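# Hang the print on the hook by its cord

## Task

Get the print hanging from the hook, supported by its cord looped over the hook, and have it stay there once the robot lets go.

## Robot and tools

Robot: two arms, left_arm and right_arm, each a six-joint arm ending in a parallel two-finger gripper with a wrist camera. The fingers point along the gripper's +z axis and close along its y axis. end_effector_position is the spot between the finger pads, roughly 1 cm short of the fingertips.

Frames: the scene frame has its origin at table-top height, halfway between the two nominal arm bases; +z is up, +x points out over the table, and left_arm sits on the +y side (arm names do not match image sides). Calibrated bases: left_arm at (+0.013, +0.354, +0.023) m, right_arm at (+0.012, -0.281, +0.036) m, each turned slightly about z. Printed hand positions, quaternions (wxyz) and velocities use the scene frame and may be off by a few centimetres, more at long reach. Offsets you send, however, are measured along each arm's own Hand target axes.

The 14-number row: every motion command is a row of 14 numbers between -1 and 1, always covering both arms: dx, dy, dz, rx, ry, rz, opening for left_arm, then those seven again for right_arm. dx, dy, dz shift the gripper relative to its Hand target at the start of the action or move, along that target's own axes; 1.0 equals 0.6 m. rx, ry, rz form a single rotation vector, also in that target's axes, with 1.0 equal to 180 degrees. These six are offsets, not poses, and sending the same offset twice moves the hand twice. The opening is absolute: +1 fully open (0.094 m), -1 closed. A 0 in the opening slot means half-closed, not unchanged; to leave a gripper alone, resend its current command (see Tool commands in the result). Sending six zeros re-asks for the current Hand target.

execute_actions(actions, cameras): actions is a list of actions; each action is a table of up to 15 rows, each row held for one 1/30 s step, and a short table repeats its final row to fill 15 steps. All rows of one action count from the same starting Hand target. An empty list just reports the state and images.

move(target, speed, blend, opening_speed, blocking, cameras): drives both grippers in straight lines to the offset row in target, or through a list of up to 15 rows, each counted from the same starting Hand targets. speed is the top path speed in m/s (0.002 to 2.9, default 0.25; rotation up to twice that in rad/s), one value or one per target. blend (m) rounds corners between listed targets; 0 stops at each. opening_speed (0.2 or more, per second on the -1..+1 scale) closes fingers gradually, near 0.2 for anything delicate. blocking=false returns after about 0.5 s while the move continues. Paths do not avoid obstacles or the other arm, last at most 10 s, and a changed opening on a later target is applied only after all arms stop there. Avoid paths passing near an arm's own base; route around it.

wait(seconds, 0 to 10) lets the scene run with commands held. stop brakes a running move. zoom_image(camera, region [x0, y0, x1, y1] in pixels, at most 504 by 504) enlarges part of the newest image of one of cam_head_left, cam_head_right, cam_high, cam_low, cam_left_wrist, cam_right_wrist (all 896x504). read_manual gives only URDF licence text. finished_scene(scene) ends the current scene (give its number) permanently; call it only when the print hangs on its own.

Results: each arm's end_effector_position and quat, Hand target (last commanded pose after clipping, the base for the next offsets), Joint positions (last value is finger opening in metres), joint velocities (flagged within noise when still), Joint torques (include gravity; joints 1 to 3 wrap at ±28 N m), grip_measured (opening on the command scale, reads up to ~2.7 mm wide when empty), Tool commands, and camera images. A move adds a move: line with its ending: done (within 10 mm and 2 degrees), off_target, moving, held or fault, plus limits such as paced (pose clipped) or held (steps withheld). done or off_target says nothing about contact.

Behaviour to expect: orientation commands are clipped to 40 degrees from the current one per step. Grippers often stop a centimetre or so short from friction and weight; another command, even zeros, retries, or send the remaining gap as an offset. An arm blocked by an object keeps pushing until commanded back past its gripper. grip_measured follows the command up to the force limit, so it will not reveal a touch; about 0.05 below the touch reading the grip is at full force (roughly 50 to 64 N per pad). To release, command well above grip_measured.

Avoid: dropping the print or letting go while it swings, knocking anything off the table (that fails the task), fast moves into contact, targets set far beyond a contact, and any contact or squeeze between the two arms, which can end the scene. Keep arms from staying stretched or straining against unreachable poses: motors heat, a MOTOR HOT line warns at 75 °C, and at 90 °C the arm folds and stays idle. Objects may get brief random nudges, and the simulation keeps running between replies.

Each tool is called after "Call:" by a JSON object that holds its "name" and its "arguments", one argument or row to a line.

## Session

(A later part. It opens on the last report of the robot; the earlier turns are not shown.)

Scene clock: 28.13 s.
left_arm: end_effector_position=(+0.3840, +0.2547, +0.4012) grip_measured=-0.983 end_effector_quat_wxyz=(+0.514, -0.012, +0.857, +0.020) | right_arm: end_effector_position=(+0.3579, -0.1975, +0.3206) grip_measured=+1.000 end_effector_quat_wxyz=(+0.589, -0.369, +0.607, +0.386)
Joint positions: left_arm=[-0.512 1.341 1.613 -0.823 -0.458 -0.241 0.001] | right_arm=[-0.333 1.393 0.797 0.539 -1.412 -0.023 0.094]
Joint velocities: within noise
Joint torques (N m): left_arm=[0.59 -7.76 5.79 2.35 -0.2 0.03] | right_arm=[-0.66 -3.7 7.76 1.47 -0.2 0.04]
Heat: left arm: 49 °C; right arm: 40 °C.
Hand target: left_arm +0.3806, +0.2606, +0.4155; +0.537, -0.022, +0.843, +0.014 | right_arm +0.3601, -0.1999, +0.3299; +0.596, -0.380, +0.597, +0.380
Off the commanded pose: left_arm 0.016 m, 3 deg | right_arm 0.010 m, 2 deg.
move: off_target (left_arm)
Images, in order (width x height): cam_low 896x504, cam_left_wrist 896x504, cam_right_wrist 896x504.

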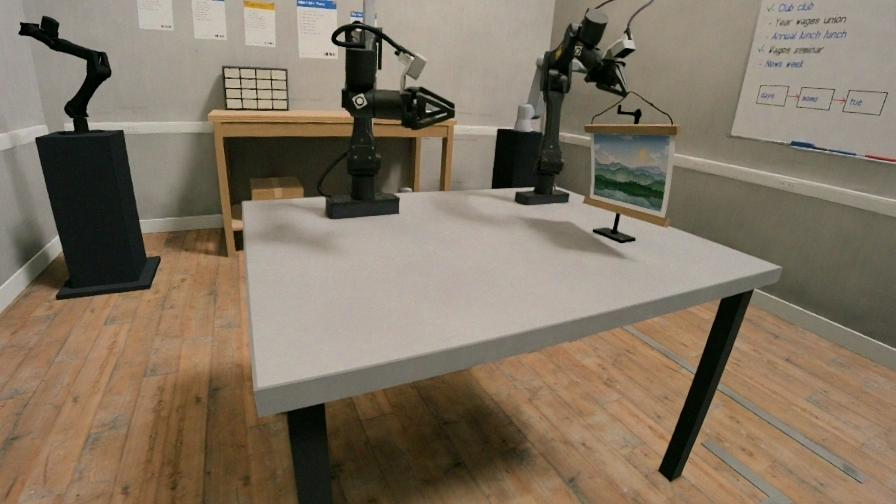

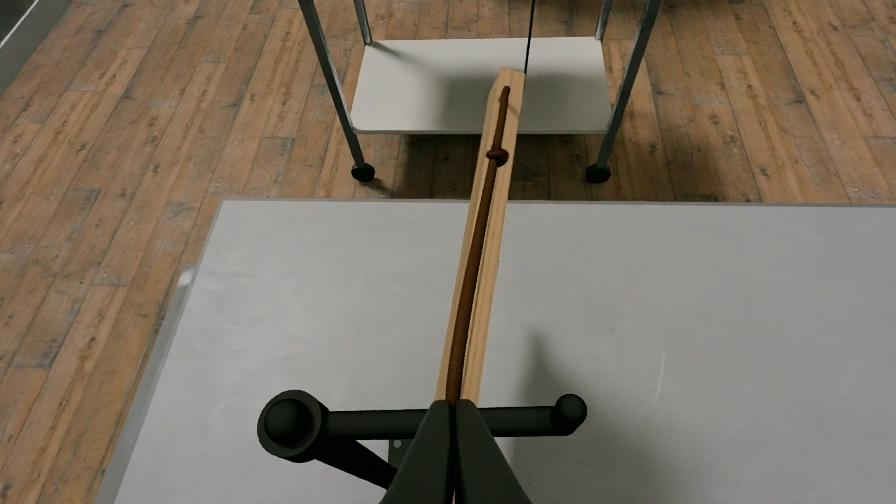

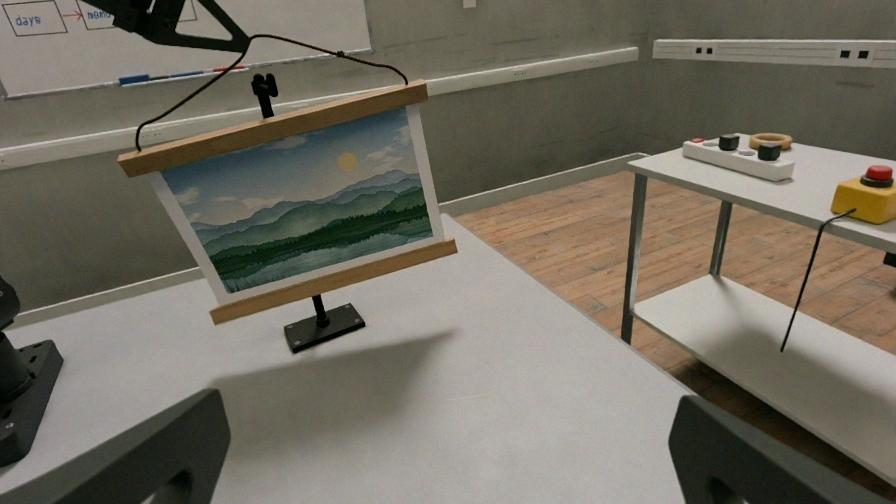

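Call:
{"name": "move", "arguments": {
  "target": [0.0604,0,0.0281,0,0,0,-1,0,0,0,0,0,0,1],
  "speed": 0.05,
  "cameras": ["cam_low","cam_left_wrist","cam_right_wrist"]
}}

Call:
{"name": "zoom_image", "arguments": {
  "camera": "cam_right_wrist",
  "region": [180, 0, 400, 124]
}}

Call:
{"name": "zoom_image", "arguments": {
  "camera": "cam_left_wrist",
  "region": [200, 300, 600, 504]
}}

Scene clock: 32.03 s.
left_arm: end_effector_position=(+0.3836, +0.2542, +0.3604) grip_measured=-0.983 end_effector_quat_wxyz=(+0.513, -0.011, +0.858, +0.020) | right_arm: end_effector_position=(+0.3579, -0.1975, +0.3206) grip_measured=+1.000 end_effector_quat_wxyz=(+0.589, -0.369, +0.607, +0.386)
Joint positions: left_arm=[-0.512 1.276 1.392 -0.67 -0.454 -0.239 0.001] | right_arm=[-0.333 1.393 0.797 0.539 -1.412 -0.023 0.094]
Joint velocities: within noise
Joint torques (N m): left_arm=[0.66 -7.84 6.22 2.3 -0.2 0.02] | right_arm=[-0.66 -3.69 7.77 1.46 -0.2 0.03]
Heat: left arm: 48 °C; right arm: 40 °C.
Hand target: left_arm +0.3805, +0.2606, +0.3755; +0.537, -0.022, +0.843, +0.014 | right_arm +0.3601, -0.1999, +0.3299; +0.596, -0.380, +0.597, +0.380
Off the commanded pose: left_arm 0.017 m, 4 deg | right_arm 0.010 m, 2 deg.
move: off_target (left_arm)
Images, in order (width x height): cam_low 896x504, cam_left_wrist 896x504, cam_right_wrist 896x504.

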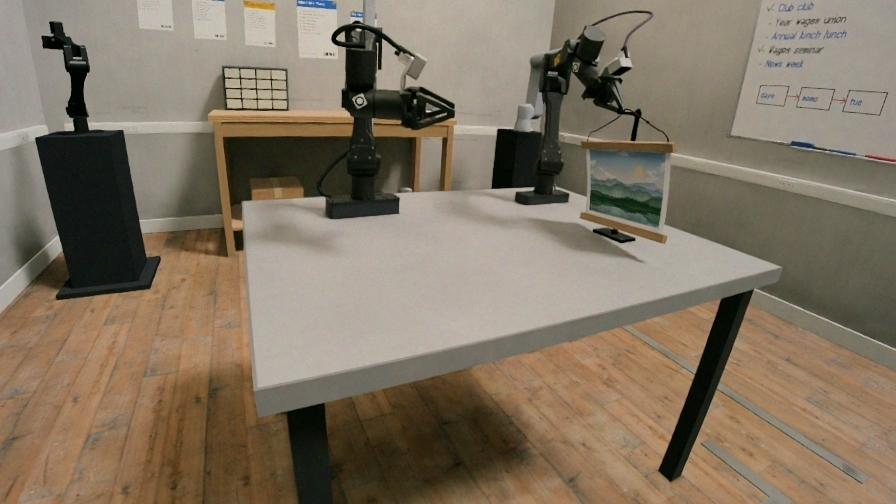

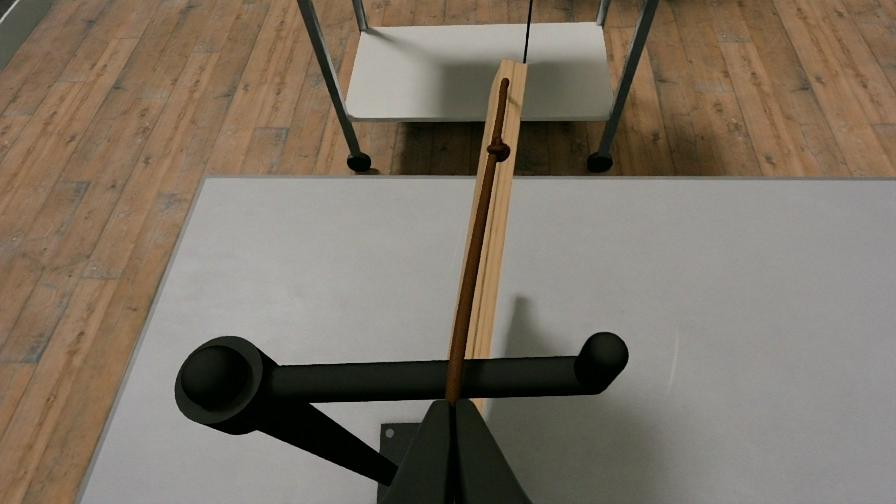

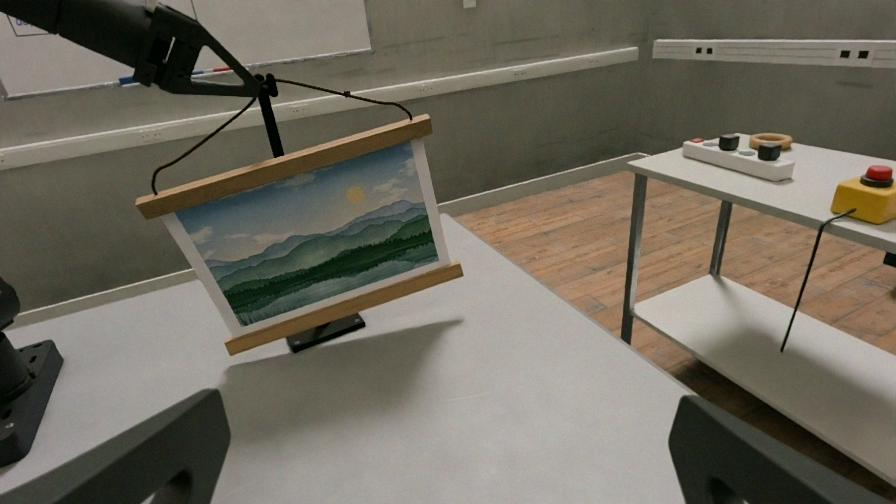

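Scaled by 2.291 from the camera's 896x504 image, which has a finer 1280x720 frame.

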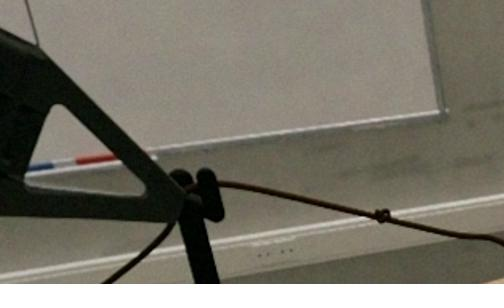

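Scaled by 1.260 from the camera's 896x504 image, which has a finer 1280x720 frame.

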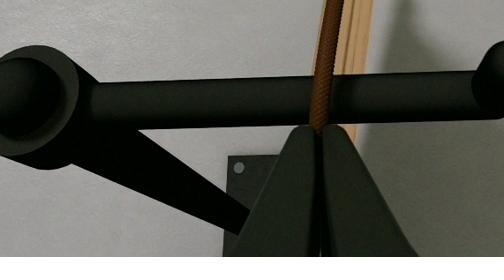

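Call:
{"name": "move", "arguments": {
  "target": [0.0136,0,0.0063,0,0,0,-1,0,0,0,0,0,0,1],
  "speed": 0.03,
  "cameras": ["cam_low","cam_left_wrist","cam_right_wrist"]
}}

Call:
{"name": "zoom_image", "arguments": {
  "camera": "cam_right_wrist",
  "region": [180, 0, 400, 124]
}}

Call:
{"name": "zoom_image", "arguments": {
  "camera": "cam_left_wrist",
  "region": [200, 300, 600, 504]
}}

Scene clock: 33.73 s.
left_arm: end_effector_position=(+0.3830, +0.2545, +0.3558) grip_measured=-0.983 end_effector_quat_wxyz=(+0.519, -0.012, +0.855, +0.017) | right_arm: end_effector_position=(+0.3579, -0.1975, +0.3206) grip_measured=+1.000 end_effector_quat_wxyz=(+0.589, -0.369, +0.607, +0.386)
Joint positions: left_arm=[-0.512 1.258 1.348 -0.63 -0.454 -0.239 0.001] | right_arm=[-0.333 1.393 0.797 0.539 -1.412 -0.023 0.094]
Joint velocities: within noise
Joint torques (N m): left_arm=[0.73 -7.1 6.02 2.29 -0.23 0.03] | right_arm=[-0.65 -3.69 7.76 1.46 -0.2 0.03]
Heat: left arm: 48 °C; right arm: 40 °C.
Hand target: left_arm +0.3805, +0.2606, +0.3664; +0.537, -0.022, +0.843, +0.014 | right_arm +0.3601, -0.1999, +0.3299; +0.596, -0.380, +0.597, +0.380
Off the commanded pose: left_arm 0.013 m, 3 deg | right_arm 0.010 m, 2 deg.
move: off_target (left_arm)
Images, in order (width x height): cam_low 896x504, cam_left_wrist 896x504, cam_right_wrist 896x504.

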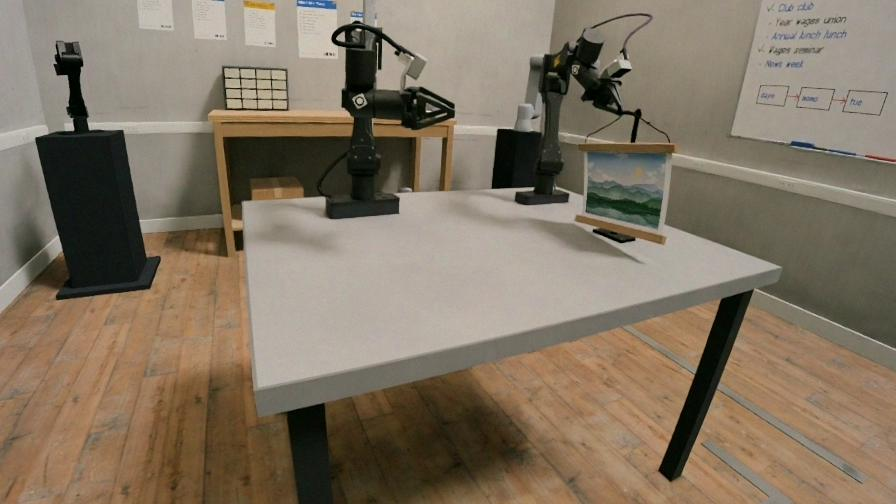

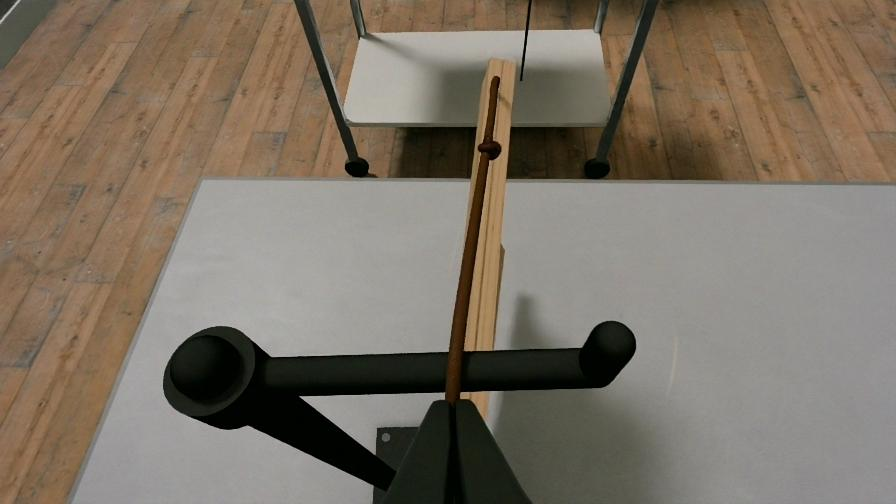

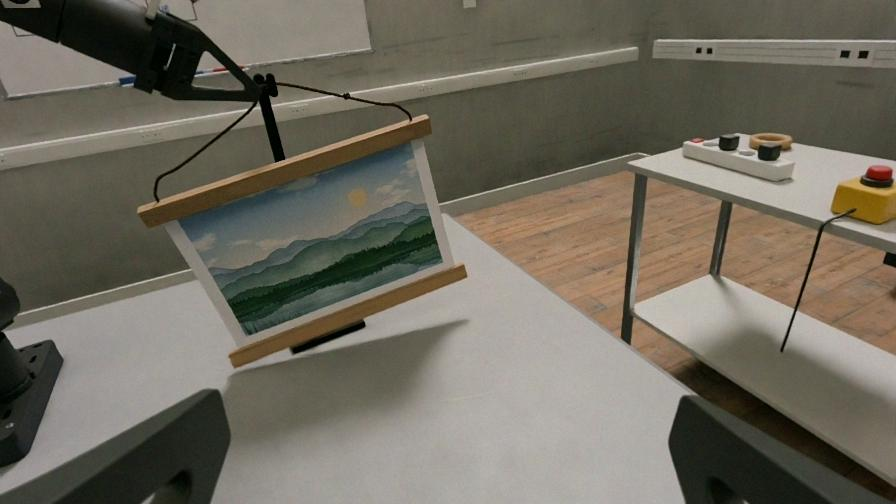

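Scaled by 2.291 from the camera's 896x504 image, which has a finer 1280x720 frame.

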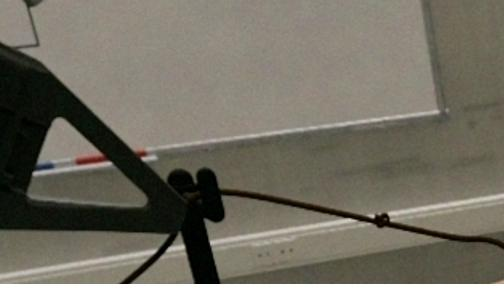

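Scaled by 1.260 from the camera's 896x504 image, which has a finer 1280x720 frame.

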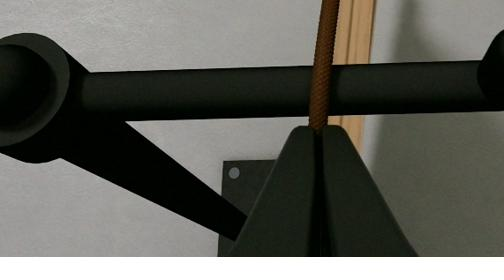

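Call:
{"name": "move", "arguments": {
  "target": [0,0,0,0,0,0,-0.68,0,0,0,0,0,0,1],
  "speed": 0.03,
  "opening_speed": 0.25,
  "cameras": ["cam_low","cam_left_wrist","cam_right_wrist"]
}}

Call:
{"name": "zoom_image", "arguments": {
  "camera": "cam_right_wrist",
  "region": [100, 50, 480, 400]
}}

Call:
{"name": "zoom_image", "arguments": {
  "camera": "cam_left_wrist",
  "region": [200, 300, 600, 504]
}}

Scene clock: 37.50 s.
left_arm: end_effector_position=(+0.3845, +0.2538, +0.3641) grip_measured=-0.682 end_effector_quat_wxyz=(+0.532, -0.017, +0.847, +0.010) | right_arm: end_effector_position=(+0.3579, -0.1975, +0.3206) grip_measured=+1.000 end_effector_quat_wxyz=(+0.589, -0.369, +0.607, +0.386)
Joint positions: left_arm=[-0.512 1.251 1.348 -0.602 -0.454 -0.239 0.015] | right_arm=[-0.333 1.393 0.797 0.539 -1.412 -0.023 0.094]
Joint velocities: within noise
Joint torques (N m): left_arm=[0.76 -6.35 5.97 1.98 -0.23 0.05] | right_arm=[-0.65 -3.7 7.76 1.46 -0.2 0.03]
Heat: left arm: 48 °C; right arm: 40 °C.
Hand target: left_arm +0.3805, +0.2606, +0.3664; +0.537, -0.022, +0.843, +0.014 | right_arm +0.3601, -0.1999, +0.3299; +0.596, -0.380, +0.597, +0.380
Off the commanded pose: left_arm 0.008 m, 1 deg | right_arm 0.010 m, 2 deg.
move: done
Images, in order (width x height): cam_low 896x504, cam_left_wrist 896x504, cam_right_wrist 896x504.

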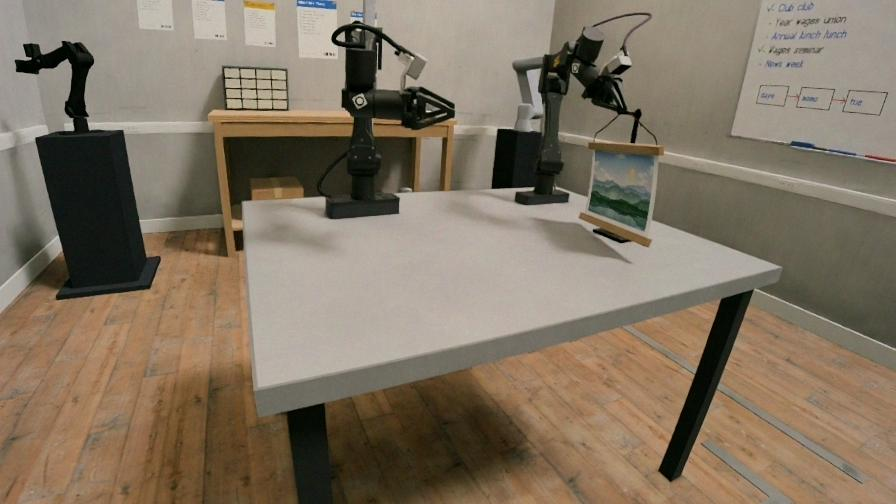

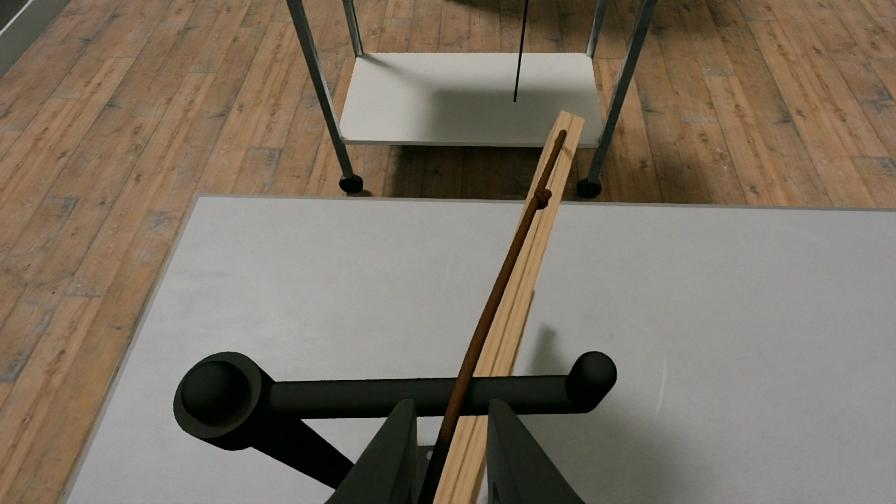

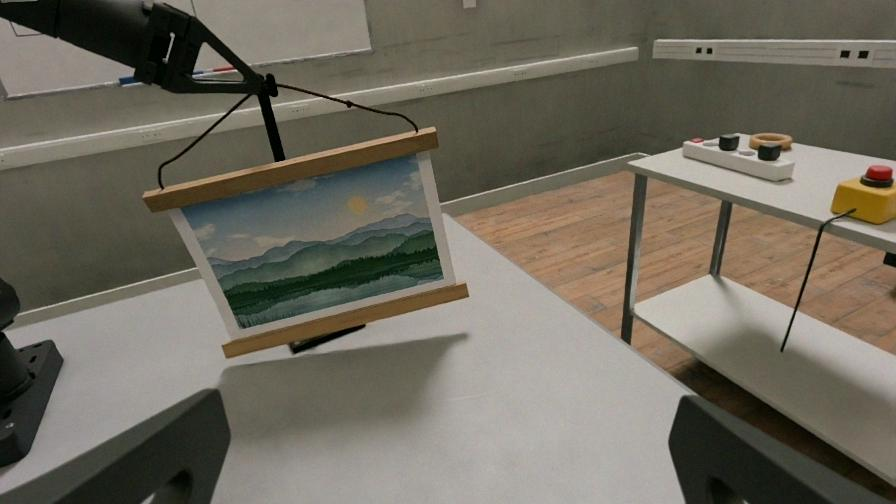

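Scaled by 1.326 from the camera's 896x504 image, which has a finer 1280x720 frame.

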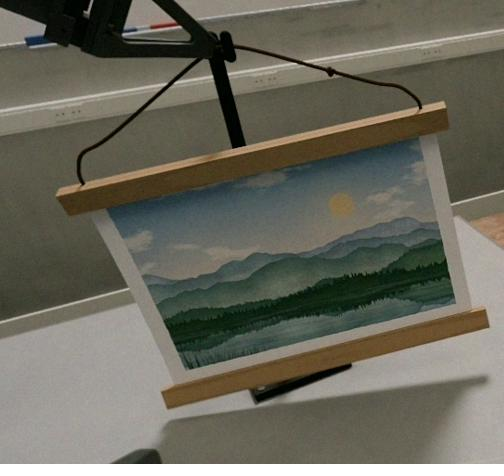

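Scaled by 1.260 from the camera's 896x504 image, which has a finer 1280x720 frame.

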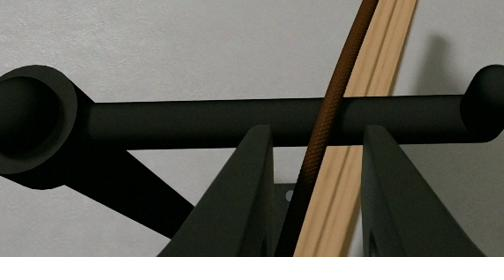

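Call:
{"name": "wait", "arguments": {
  "seconds": 1.0,
  "cameras": ["cam_left_wrist","cam_right_wrist"]
}}

Scene clock: 39.00 s.
left_arm: end_effector_position=(+0.3846, +0.2537, +0.3642) grip_measured=-0.682 end_effector_quat_wxyz=(+0.532, -0.017, +0.846, +0.009) | right_arm: end_effector_position=(+0.3579, -0.1975, +0.3206) grip_measured=+1.000 end_effector_quat_wxyz=(+0.589, -0.369, +0.607, +0.386)
Joint positions: left_arm=[-0.512 1.251 1.348 -0.601 -0.454 -0.239 0.015] | right_arm=[-0.333 1.393 0.797 0.539 -1.412 -0.023 0.094]
Joint velocities: within noise
Joint torques (N m): left_arm=[0.7 -6.39 6.04 1.97 -0.2 0.05] | right_arm=[-0.65 -3.69 7.75 1.46 -0.2 0.03]
Heat: left arm: 48 °C; right arm: 40 °C.
Hand target: left_arm +0.3805, +0.2606, +0.3664; +0.537, -0.022, +0.843, +0.014 | right_arm +0.3601, -0.1999, +0.3299; +0.596, -0.380, +0.597, +0.380
Tool commands: left_gripper/opening=-0.68 right_gripper/opening=+1.0
Off the commanded pose: left_arm 0.008 m, 1 deg | right_arm 0.010 m, 2 deg.
wait: 1.00 s; at rest from the start
Images, in order (width x height): cam_left_wrist 896x504, cam_right_wrist 896x504.

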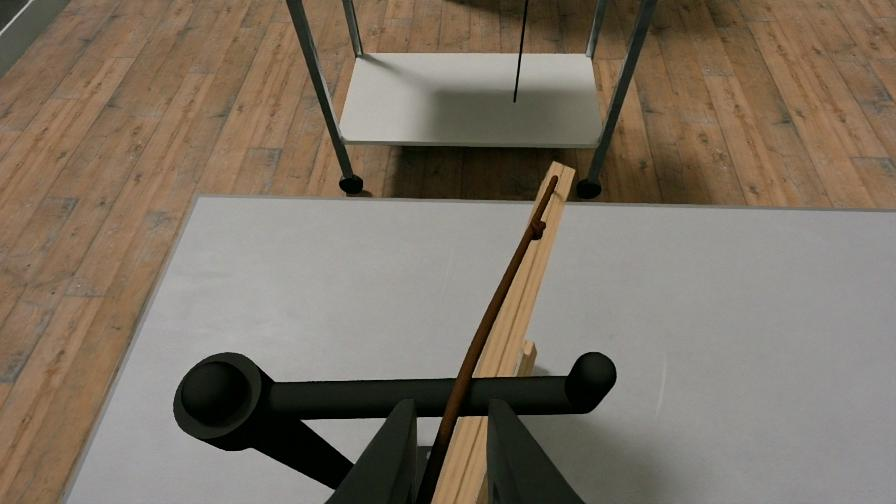

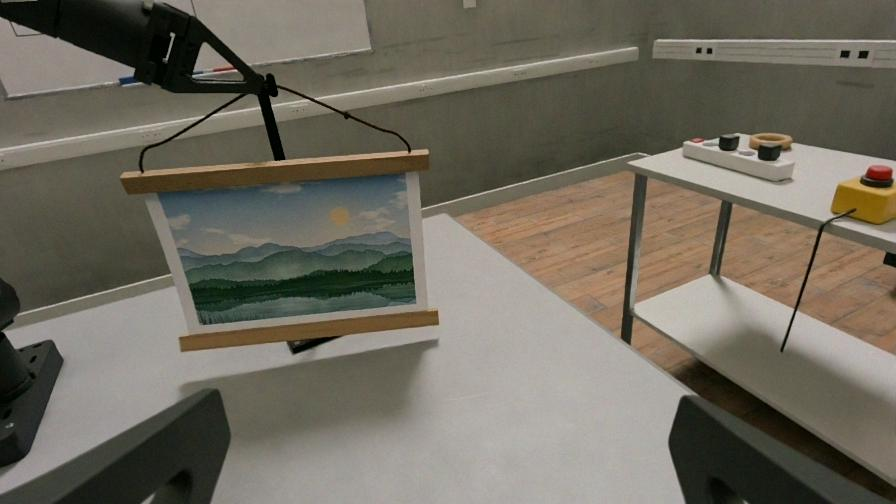

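Call:
{"name": "wait", "arguments": {
  "seconds": 1.0,
  "cameras": ["cam_left_wrist","cam_right_wrist","cam_low"]
}}

Call:
{"name": "zoom_image", "arguments": {
  "camera": "cam_right_wrist",
  "region": [100, 50, 480, 400]
}}

Scene clock: 40.37 s.
left_arm: end_effector_position=(+0.3846, +0.2537, +0.3643) grip_measured=-0.682 end_effector_quat_wxyz=(+0.532, -0.017, +0.846, +0.009) | right_arm: end_effector_position=(+0.3579, -0.1975, +0.3206) grip_measured=+1.000 end_effector_quat_wxyz=(+0.589, -0.369, +0.607, +0.386)
Joint positions: left_arm=[-0.512 1.251 1.348 -0.6 -0.454 -0.239 0.015] | right_arm=[-0.333 1.393 0.797 0.539 -1.412 -0.023 0.094]
Joint velocities: within noise
Joint torques (N m): left_arm=[0.77 -6.45 6.06 1.95 -0.22 0.03] | right_arm=[-0.65 -3.69 7.77 1.46 -0.2 0.04]
Heat: left arm: 48 °C; right arm: 40 °C.
Hand target: left_arm +0.3805, +0.2606, +0.3664; +0.537, -0.022, +0.843, +0.014 | right_arm +0.3601, -0.1999, +0.3299; +0.596, -0.380, +0.597, +0.380
Tool commands: left_gripper/opening=-0.68 right_gripper/opening=+1.0
Off the commanded pose: left_arm 0.008 m, 1 deg | right_arm 0.010 m, 2 deg.
wait: 1.00 s; at rest from the start
Images, in order (width x height): cam_low 896x504, cam_left_wrist 896x504, cam_right_wrist 896x504.

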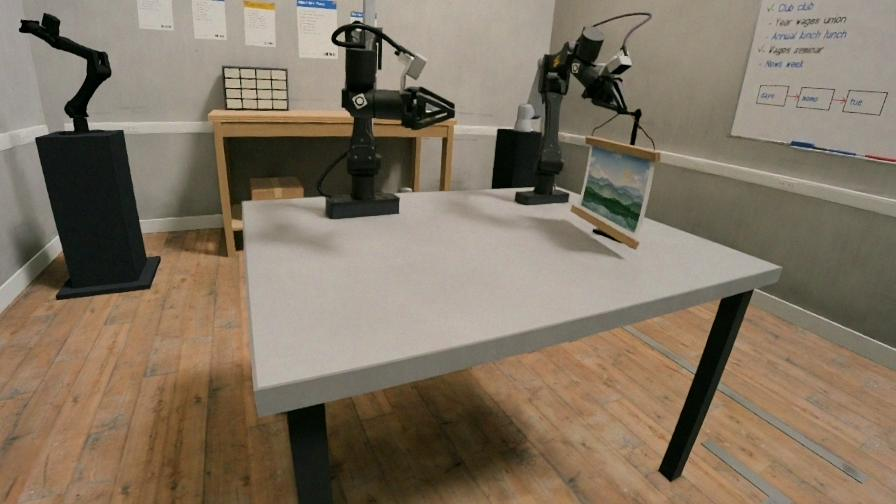

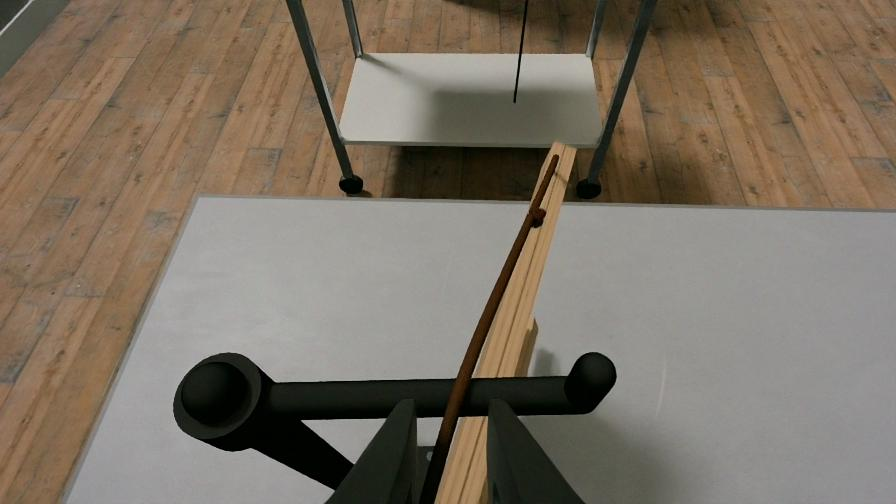

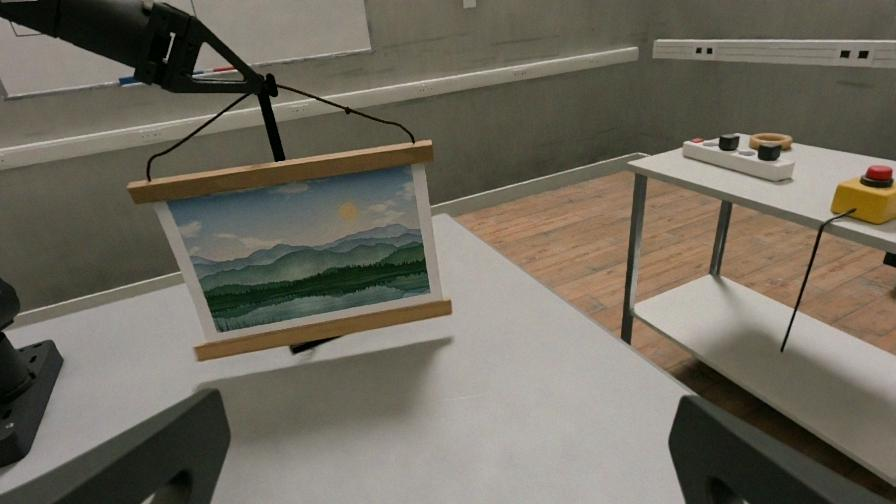

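Scaled by 1.326 from the camera's 896x504 image, which has a finer 1280x720 frame.

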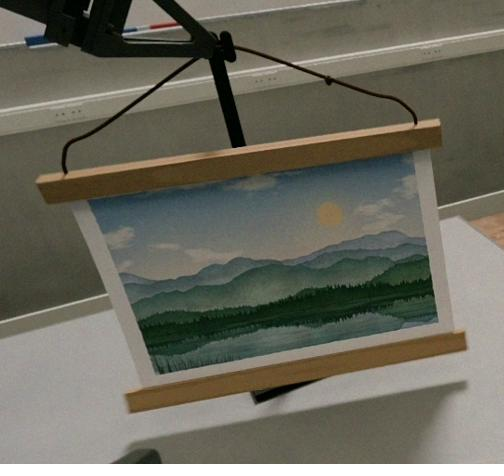

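Call:
{"name": "move", "arguments": {
  "target": [
    [-0.008,0.006,-0.06,0,0,0,-0.68,0,0,0,0,0,0,1],
    [-0.02,0.006,-0.2,0,0,0,-0.68,0,0,0,0,0,0,1]
  ],
  "speed": [0.06,0.1],
  "blend": [0.01,0],
  "cameras": ["cam_left_wrist","cam_right_wrist","cam_low"]
}}

Call:
{"name": "zoom_image", "arguments": {
  "camera": "cam_right_wrist",
  "region": [100, 50, 480, 400]
}}

Call:
{"name": "zoom_image", "arguments": {
  "camera": "cam_low",
  "region": [540, 80, 720, 260]
}}

Scene clock: 43.27 s.
left_arm: end_effector_position=(+0.2806, +0.2529, +0.4166) grip_measured=-0.682 end_effector_quat_wxyz=(+0.527, -0.012, +0.850, +0.013) | right_arm: end_effector_position=(+0.3579, -0.1975, +0.3206) grip_measured=+1.000 end_effector_quat_wxyz=(+0.589, -0.369, +0.607, +0.386)
Joint positions: left_arm=[-0.83 1.105 1.554 -1.083 -0.72 -0.44 0.015] | right_arm=[-0.333 1.393 0.797 0.539 -1.412 -0.023 0.094]
Joint velocities: within noise
Joint torques (N m): left_arm=[-0.51 -2.24 8.87 1.55 -0.48 -0.1] | right_arm=[-0.65 -3.67 7.77 1.47 -0.2 0.03]
Heat: left arm: 47 °C; right arm: 40 °C.
Hand target: left_arm +0.2768, +0.2587, +0.4282; +0.537, -0.022, +0.843, +0.014 | right_arm +0.3601, -0.1999, +0.3299; +0.596, -0.380, +0.597, +0.380
Off the commanded pose: left_arm 0.014 m, 2 deg | right_arm 0.010 m, 2 deg.
move: off_target (left_arm)
Images, in order (width x height): cam_low 896x504, cam_left_wrist 896x504, cam_right_wrist 896x504.

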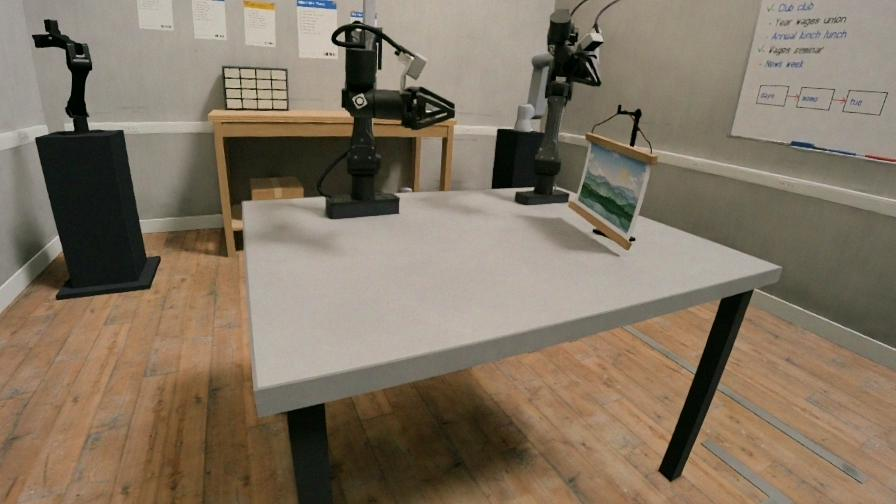

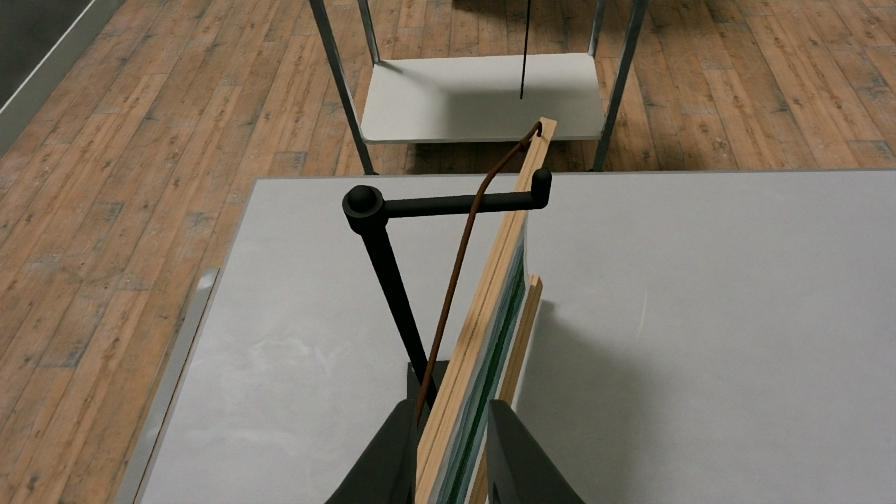

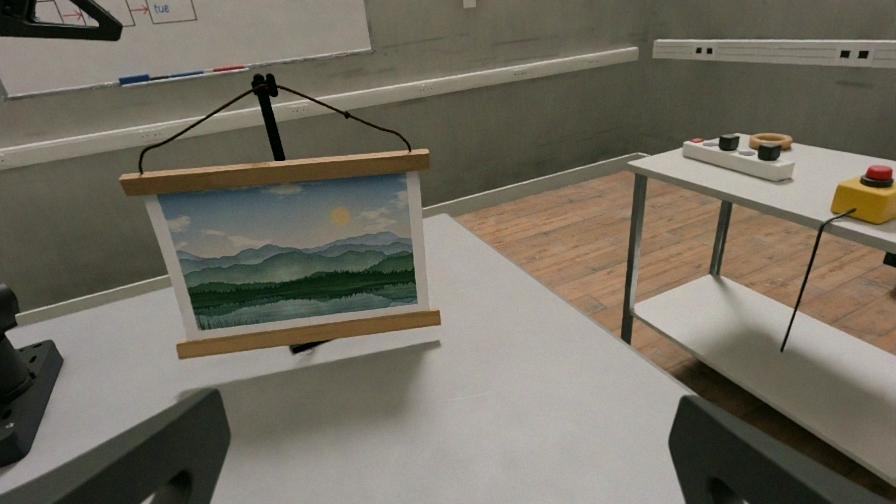

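Scaled by 1.326 from the camera's 896x504 image, which has a finer 1280x720 frame.

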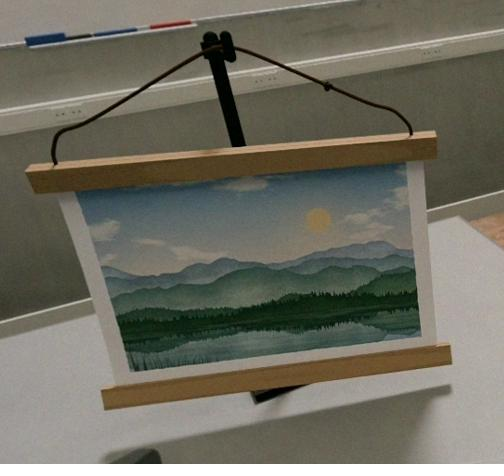

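Scaled by 2.800 from the camera's 896x504 image, which has a finer 1280x720 frame.

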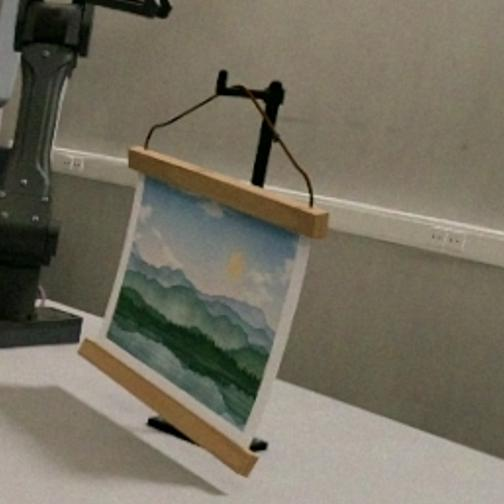

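Call:
{"name": "wait", "arguments": {
  "seconds": 2,
  "cameras": ["cam_right_wrist","cam_low","cam_left_wrist"]
}}

Call:
{"name": "zoom_image", "arguments": {
  "camera": "cam_right_wrist",
  "region": [100, 50, 480, 400]
}}

Call:
{"name": "zoom_image", "arguments": {
  "camera": "cam_low",
  "region": [540, 80, 720, 260]
}}

Scene clock: 45.77 s.
left_arm: end_effector_position=(+0.2804, +0.2532, +0.4163) grip_measured=-0.682 end_effector_quat_wxyz=(+0.526, -0.012, +0.850, +0.014) | right_arm: end_effector_position=(+0.3579, -0.1975, +0.3206) grip_measured=+1.000 end_effector_quat_wxyz=(+0.589, -0.369, +0.607, +0.386)
Joint positions: left_arm=[-0.83 1.105 1.554 -1.085 -0.722 -0.441 0.015] | right_arm=[-0.333 1.393 0.797 0.539 -1.412 -0.023 0.094]
Joint velocities: within noise
Joint torques (N m): left_arm=[-0.64 -2.26 8.8 1.57 -0.46 -0.1] | right_arm=[-0.66 -3.69 7.76 1.47 -0.2 0.04]
Heat: left arm: 47 °C; right arm: 40 °C.
Hand target: left_arm +0.2768, +0.2587, +0.4281; +0.537, -0.022, +0.843, +0.014 | right_arm +0.3601, -0.1999, +0.3299; +0.596, -0.380, +0.597, +0.380
Tool commands: left_gripper/opening=-0.68 right_gripper/opening=+1.0
Off the commanded pose: left_arm 0.014 m, 2 deg | right_arm 0.010 m, 2 deg.
wait: 2.00 s; at rest from the start
Images, in order (width x height): cam_low 896x504, cam_left_wrist 896x504, cam_right_wrist 896x504.

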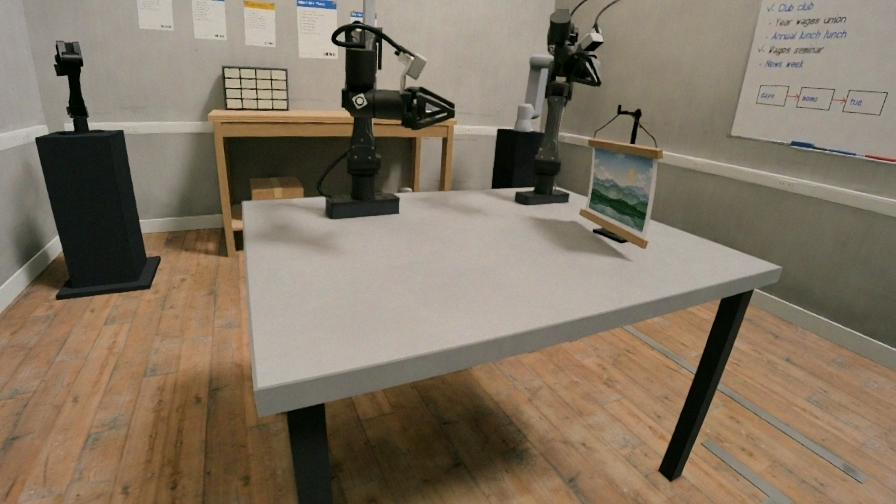

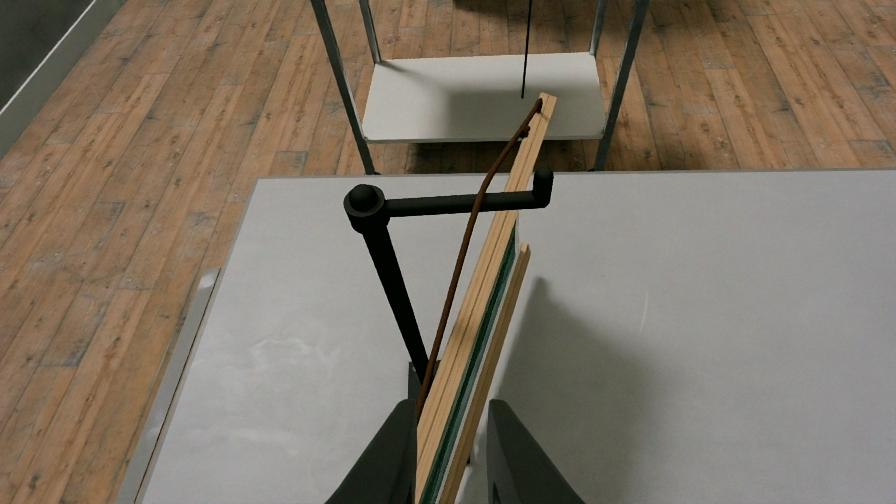

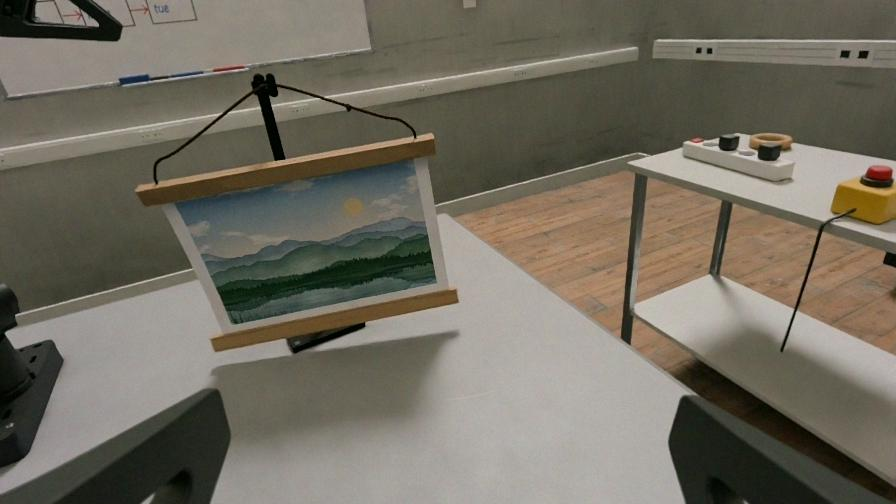

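Scaled by 1.326 from the camera's 896x504 image, which has a finer 1280x720 frame.

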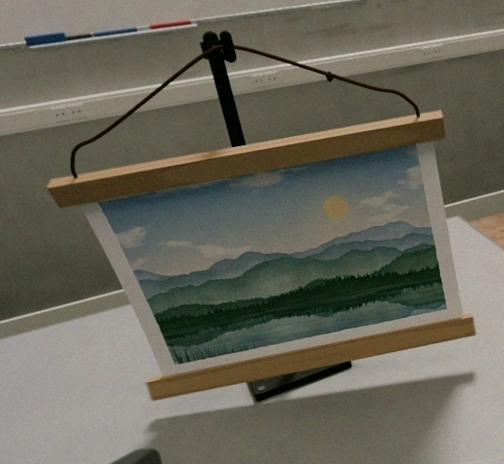

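Scaled by 2.800 from the camera's 896x504 image, which has a finer 1280x720 frame.

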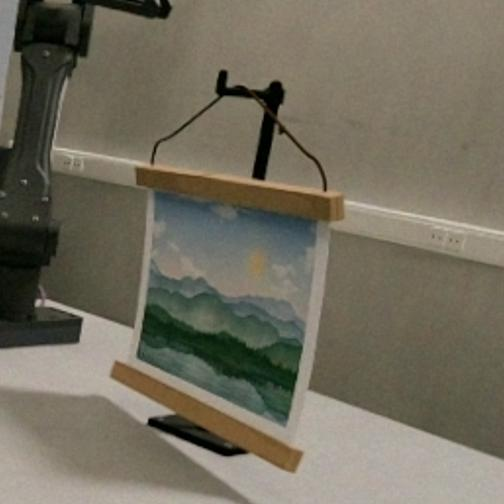

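Call:
{"name": "wait", "arguments": {
  "seconds": 3,
  "cameras": ["cam_right_wrist","cam_low"]
}}

Call:
{"name": "zoom_image", "arguments": {
  "camera": "cam_right_wrist",
  "region": [100, 50, 480, 400]
}}

Scene clock: 49.20 s.
left_arm: end_effector_position=(+0.2804, +0.2533, +0.4163) grip_measured=-0.682 end_effector_quat_wxyz=(+0.526, -0.012, +0.850, +0.014) | right_arm: end_effector_position=(+0.3579, -0.1975, +0.3206) grip_measured=+1.000 end_effector_quat_wxyz=(+0.589, -0.369, +0.607, +0.386)
Joint positions: left_arm=[-0.83 1.105 1.554 -1.085 -0.722 -0.441 0.015] | right_arm=[-0.333 1.393 0.797 0.539 -1.412 -0.023 0.094]
Joint velocities: within noise
Joint torques (N m): left_arm=[-0.59 -2.35 8.87 1.58 -0.46 -0.08] | right_arm=[-0.66 -3.7 7.77 1.47 -0.2 0.04]
Heat: left arm: 46 °C; right arm: 40 °C.
Hand target: left_arm +0.2768, +0.2587, +0.4282; +0.537, -0.022, +0.843, +0.014 | right_arm +0.3601, -0.1999, +0.3299; +0.596, -0.380, +0.597, +0.380
Tool commands: left_gripper/opening=-0.68 right_gripper/opening=+1.0
Off the commanded pose: left_arm 0.014 m, 2 deg | right_arm 0.010 m, 2 deg.
wait: 3.00 s; at rest from the start
Images, in order (width x height): cam_low 896x504, cam_right_wrist 896x504.

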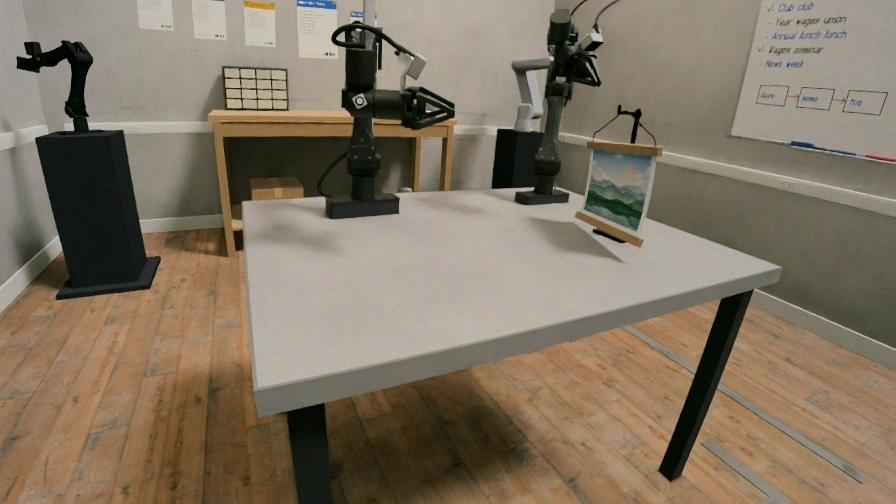

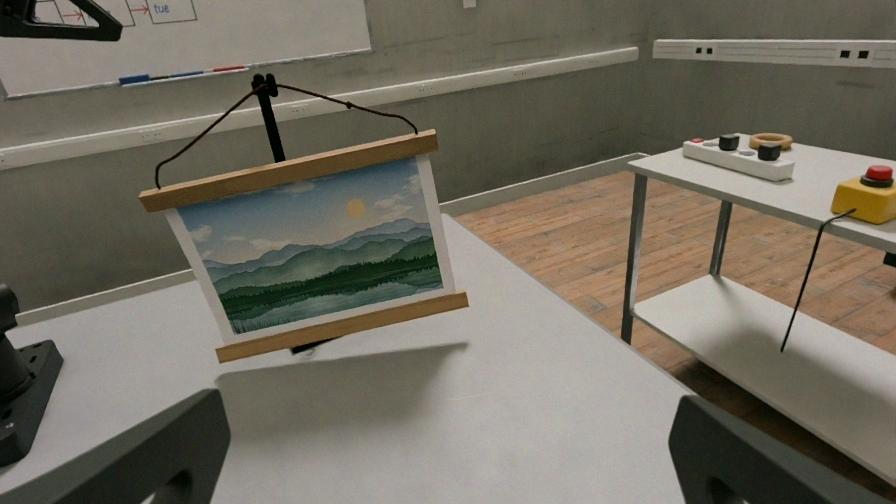

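Scaled by 1.326 from the camera's 896x504 image, which has a finer 1280x720 frame.

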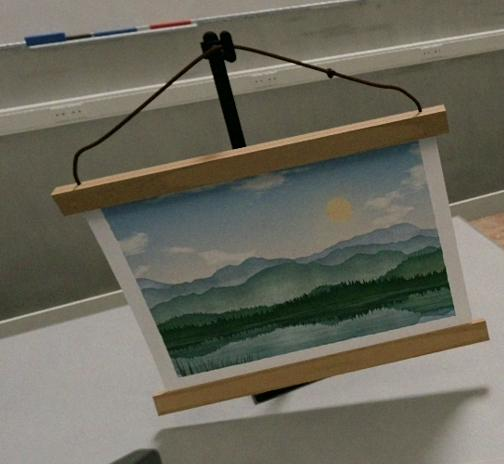

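Call:
{"name": "finished_scene", "arguments": {
  "scene": 2
}}

The scene is finished: the task was done.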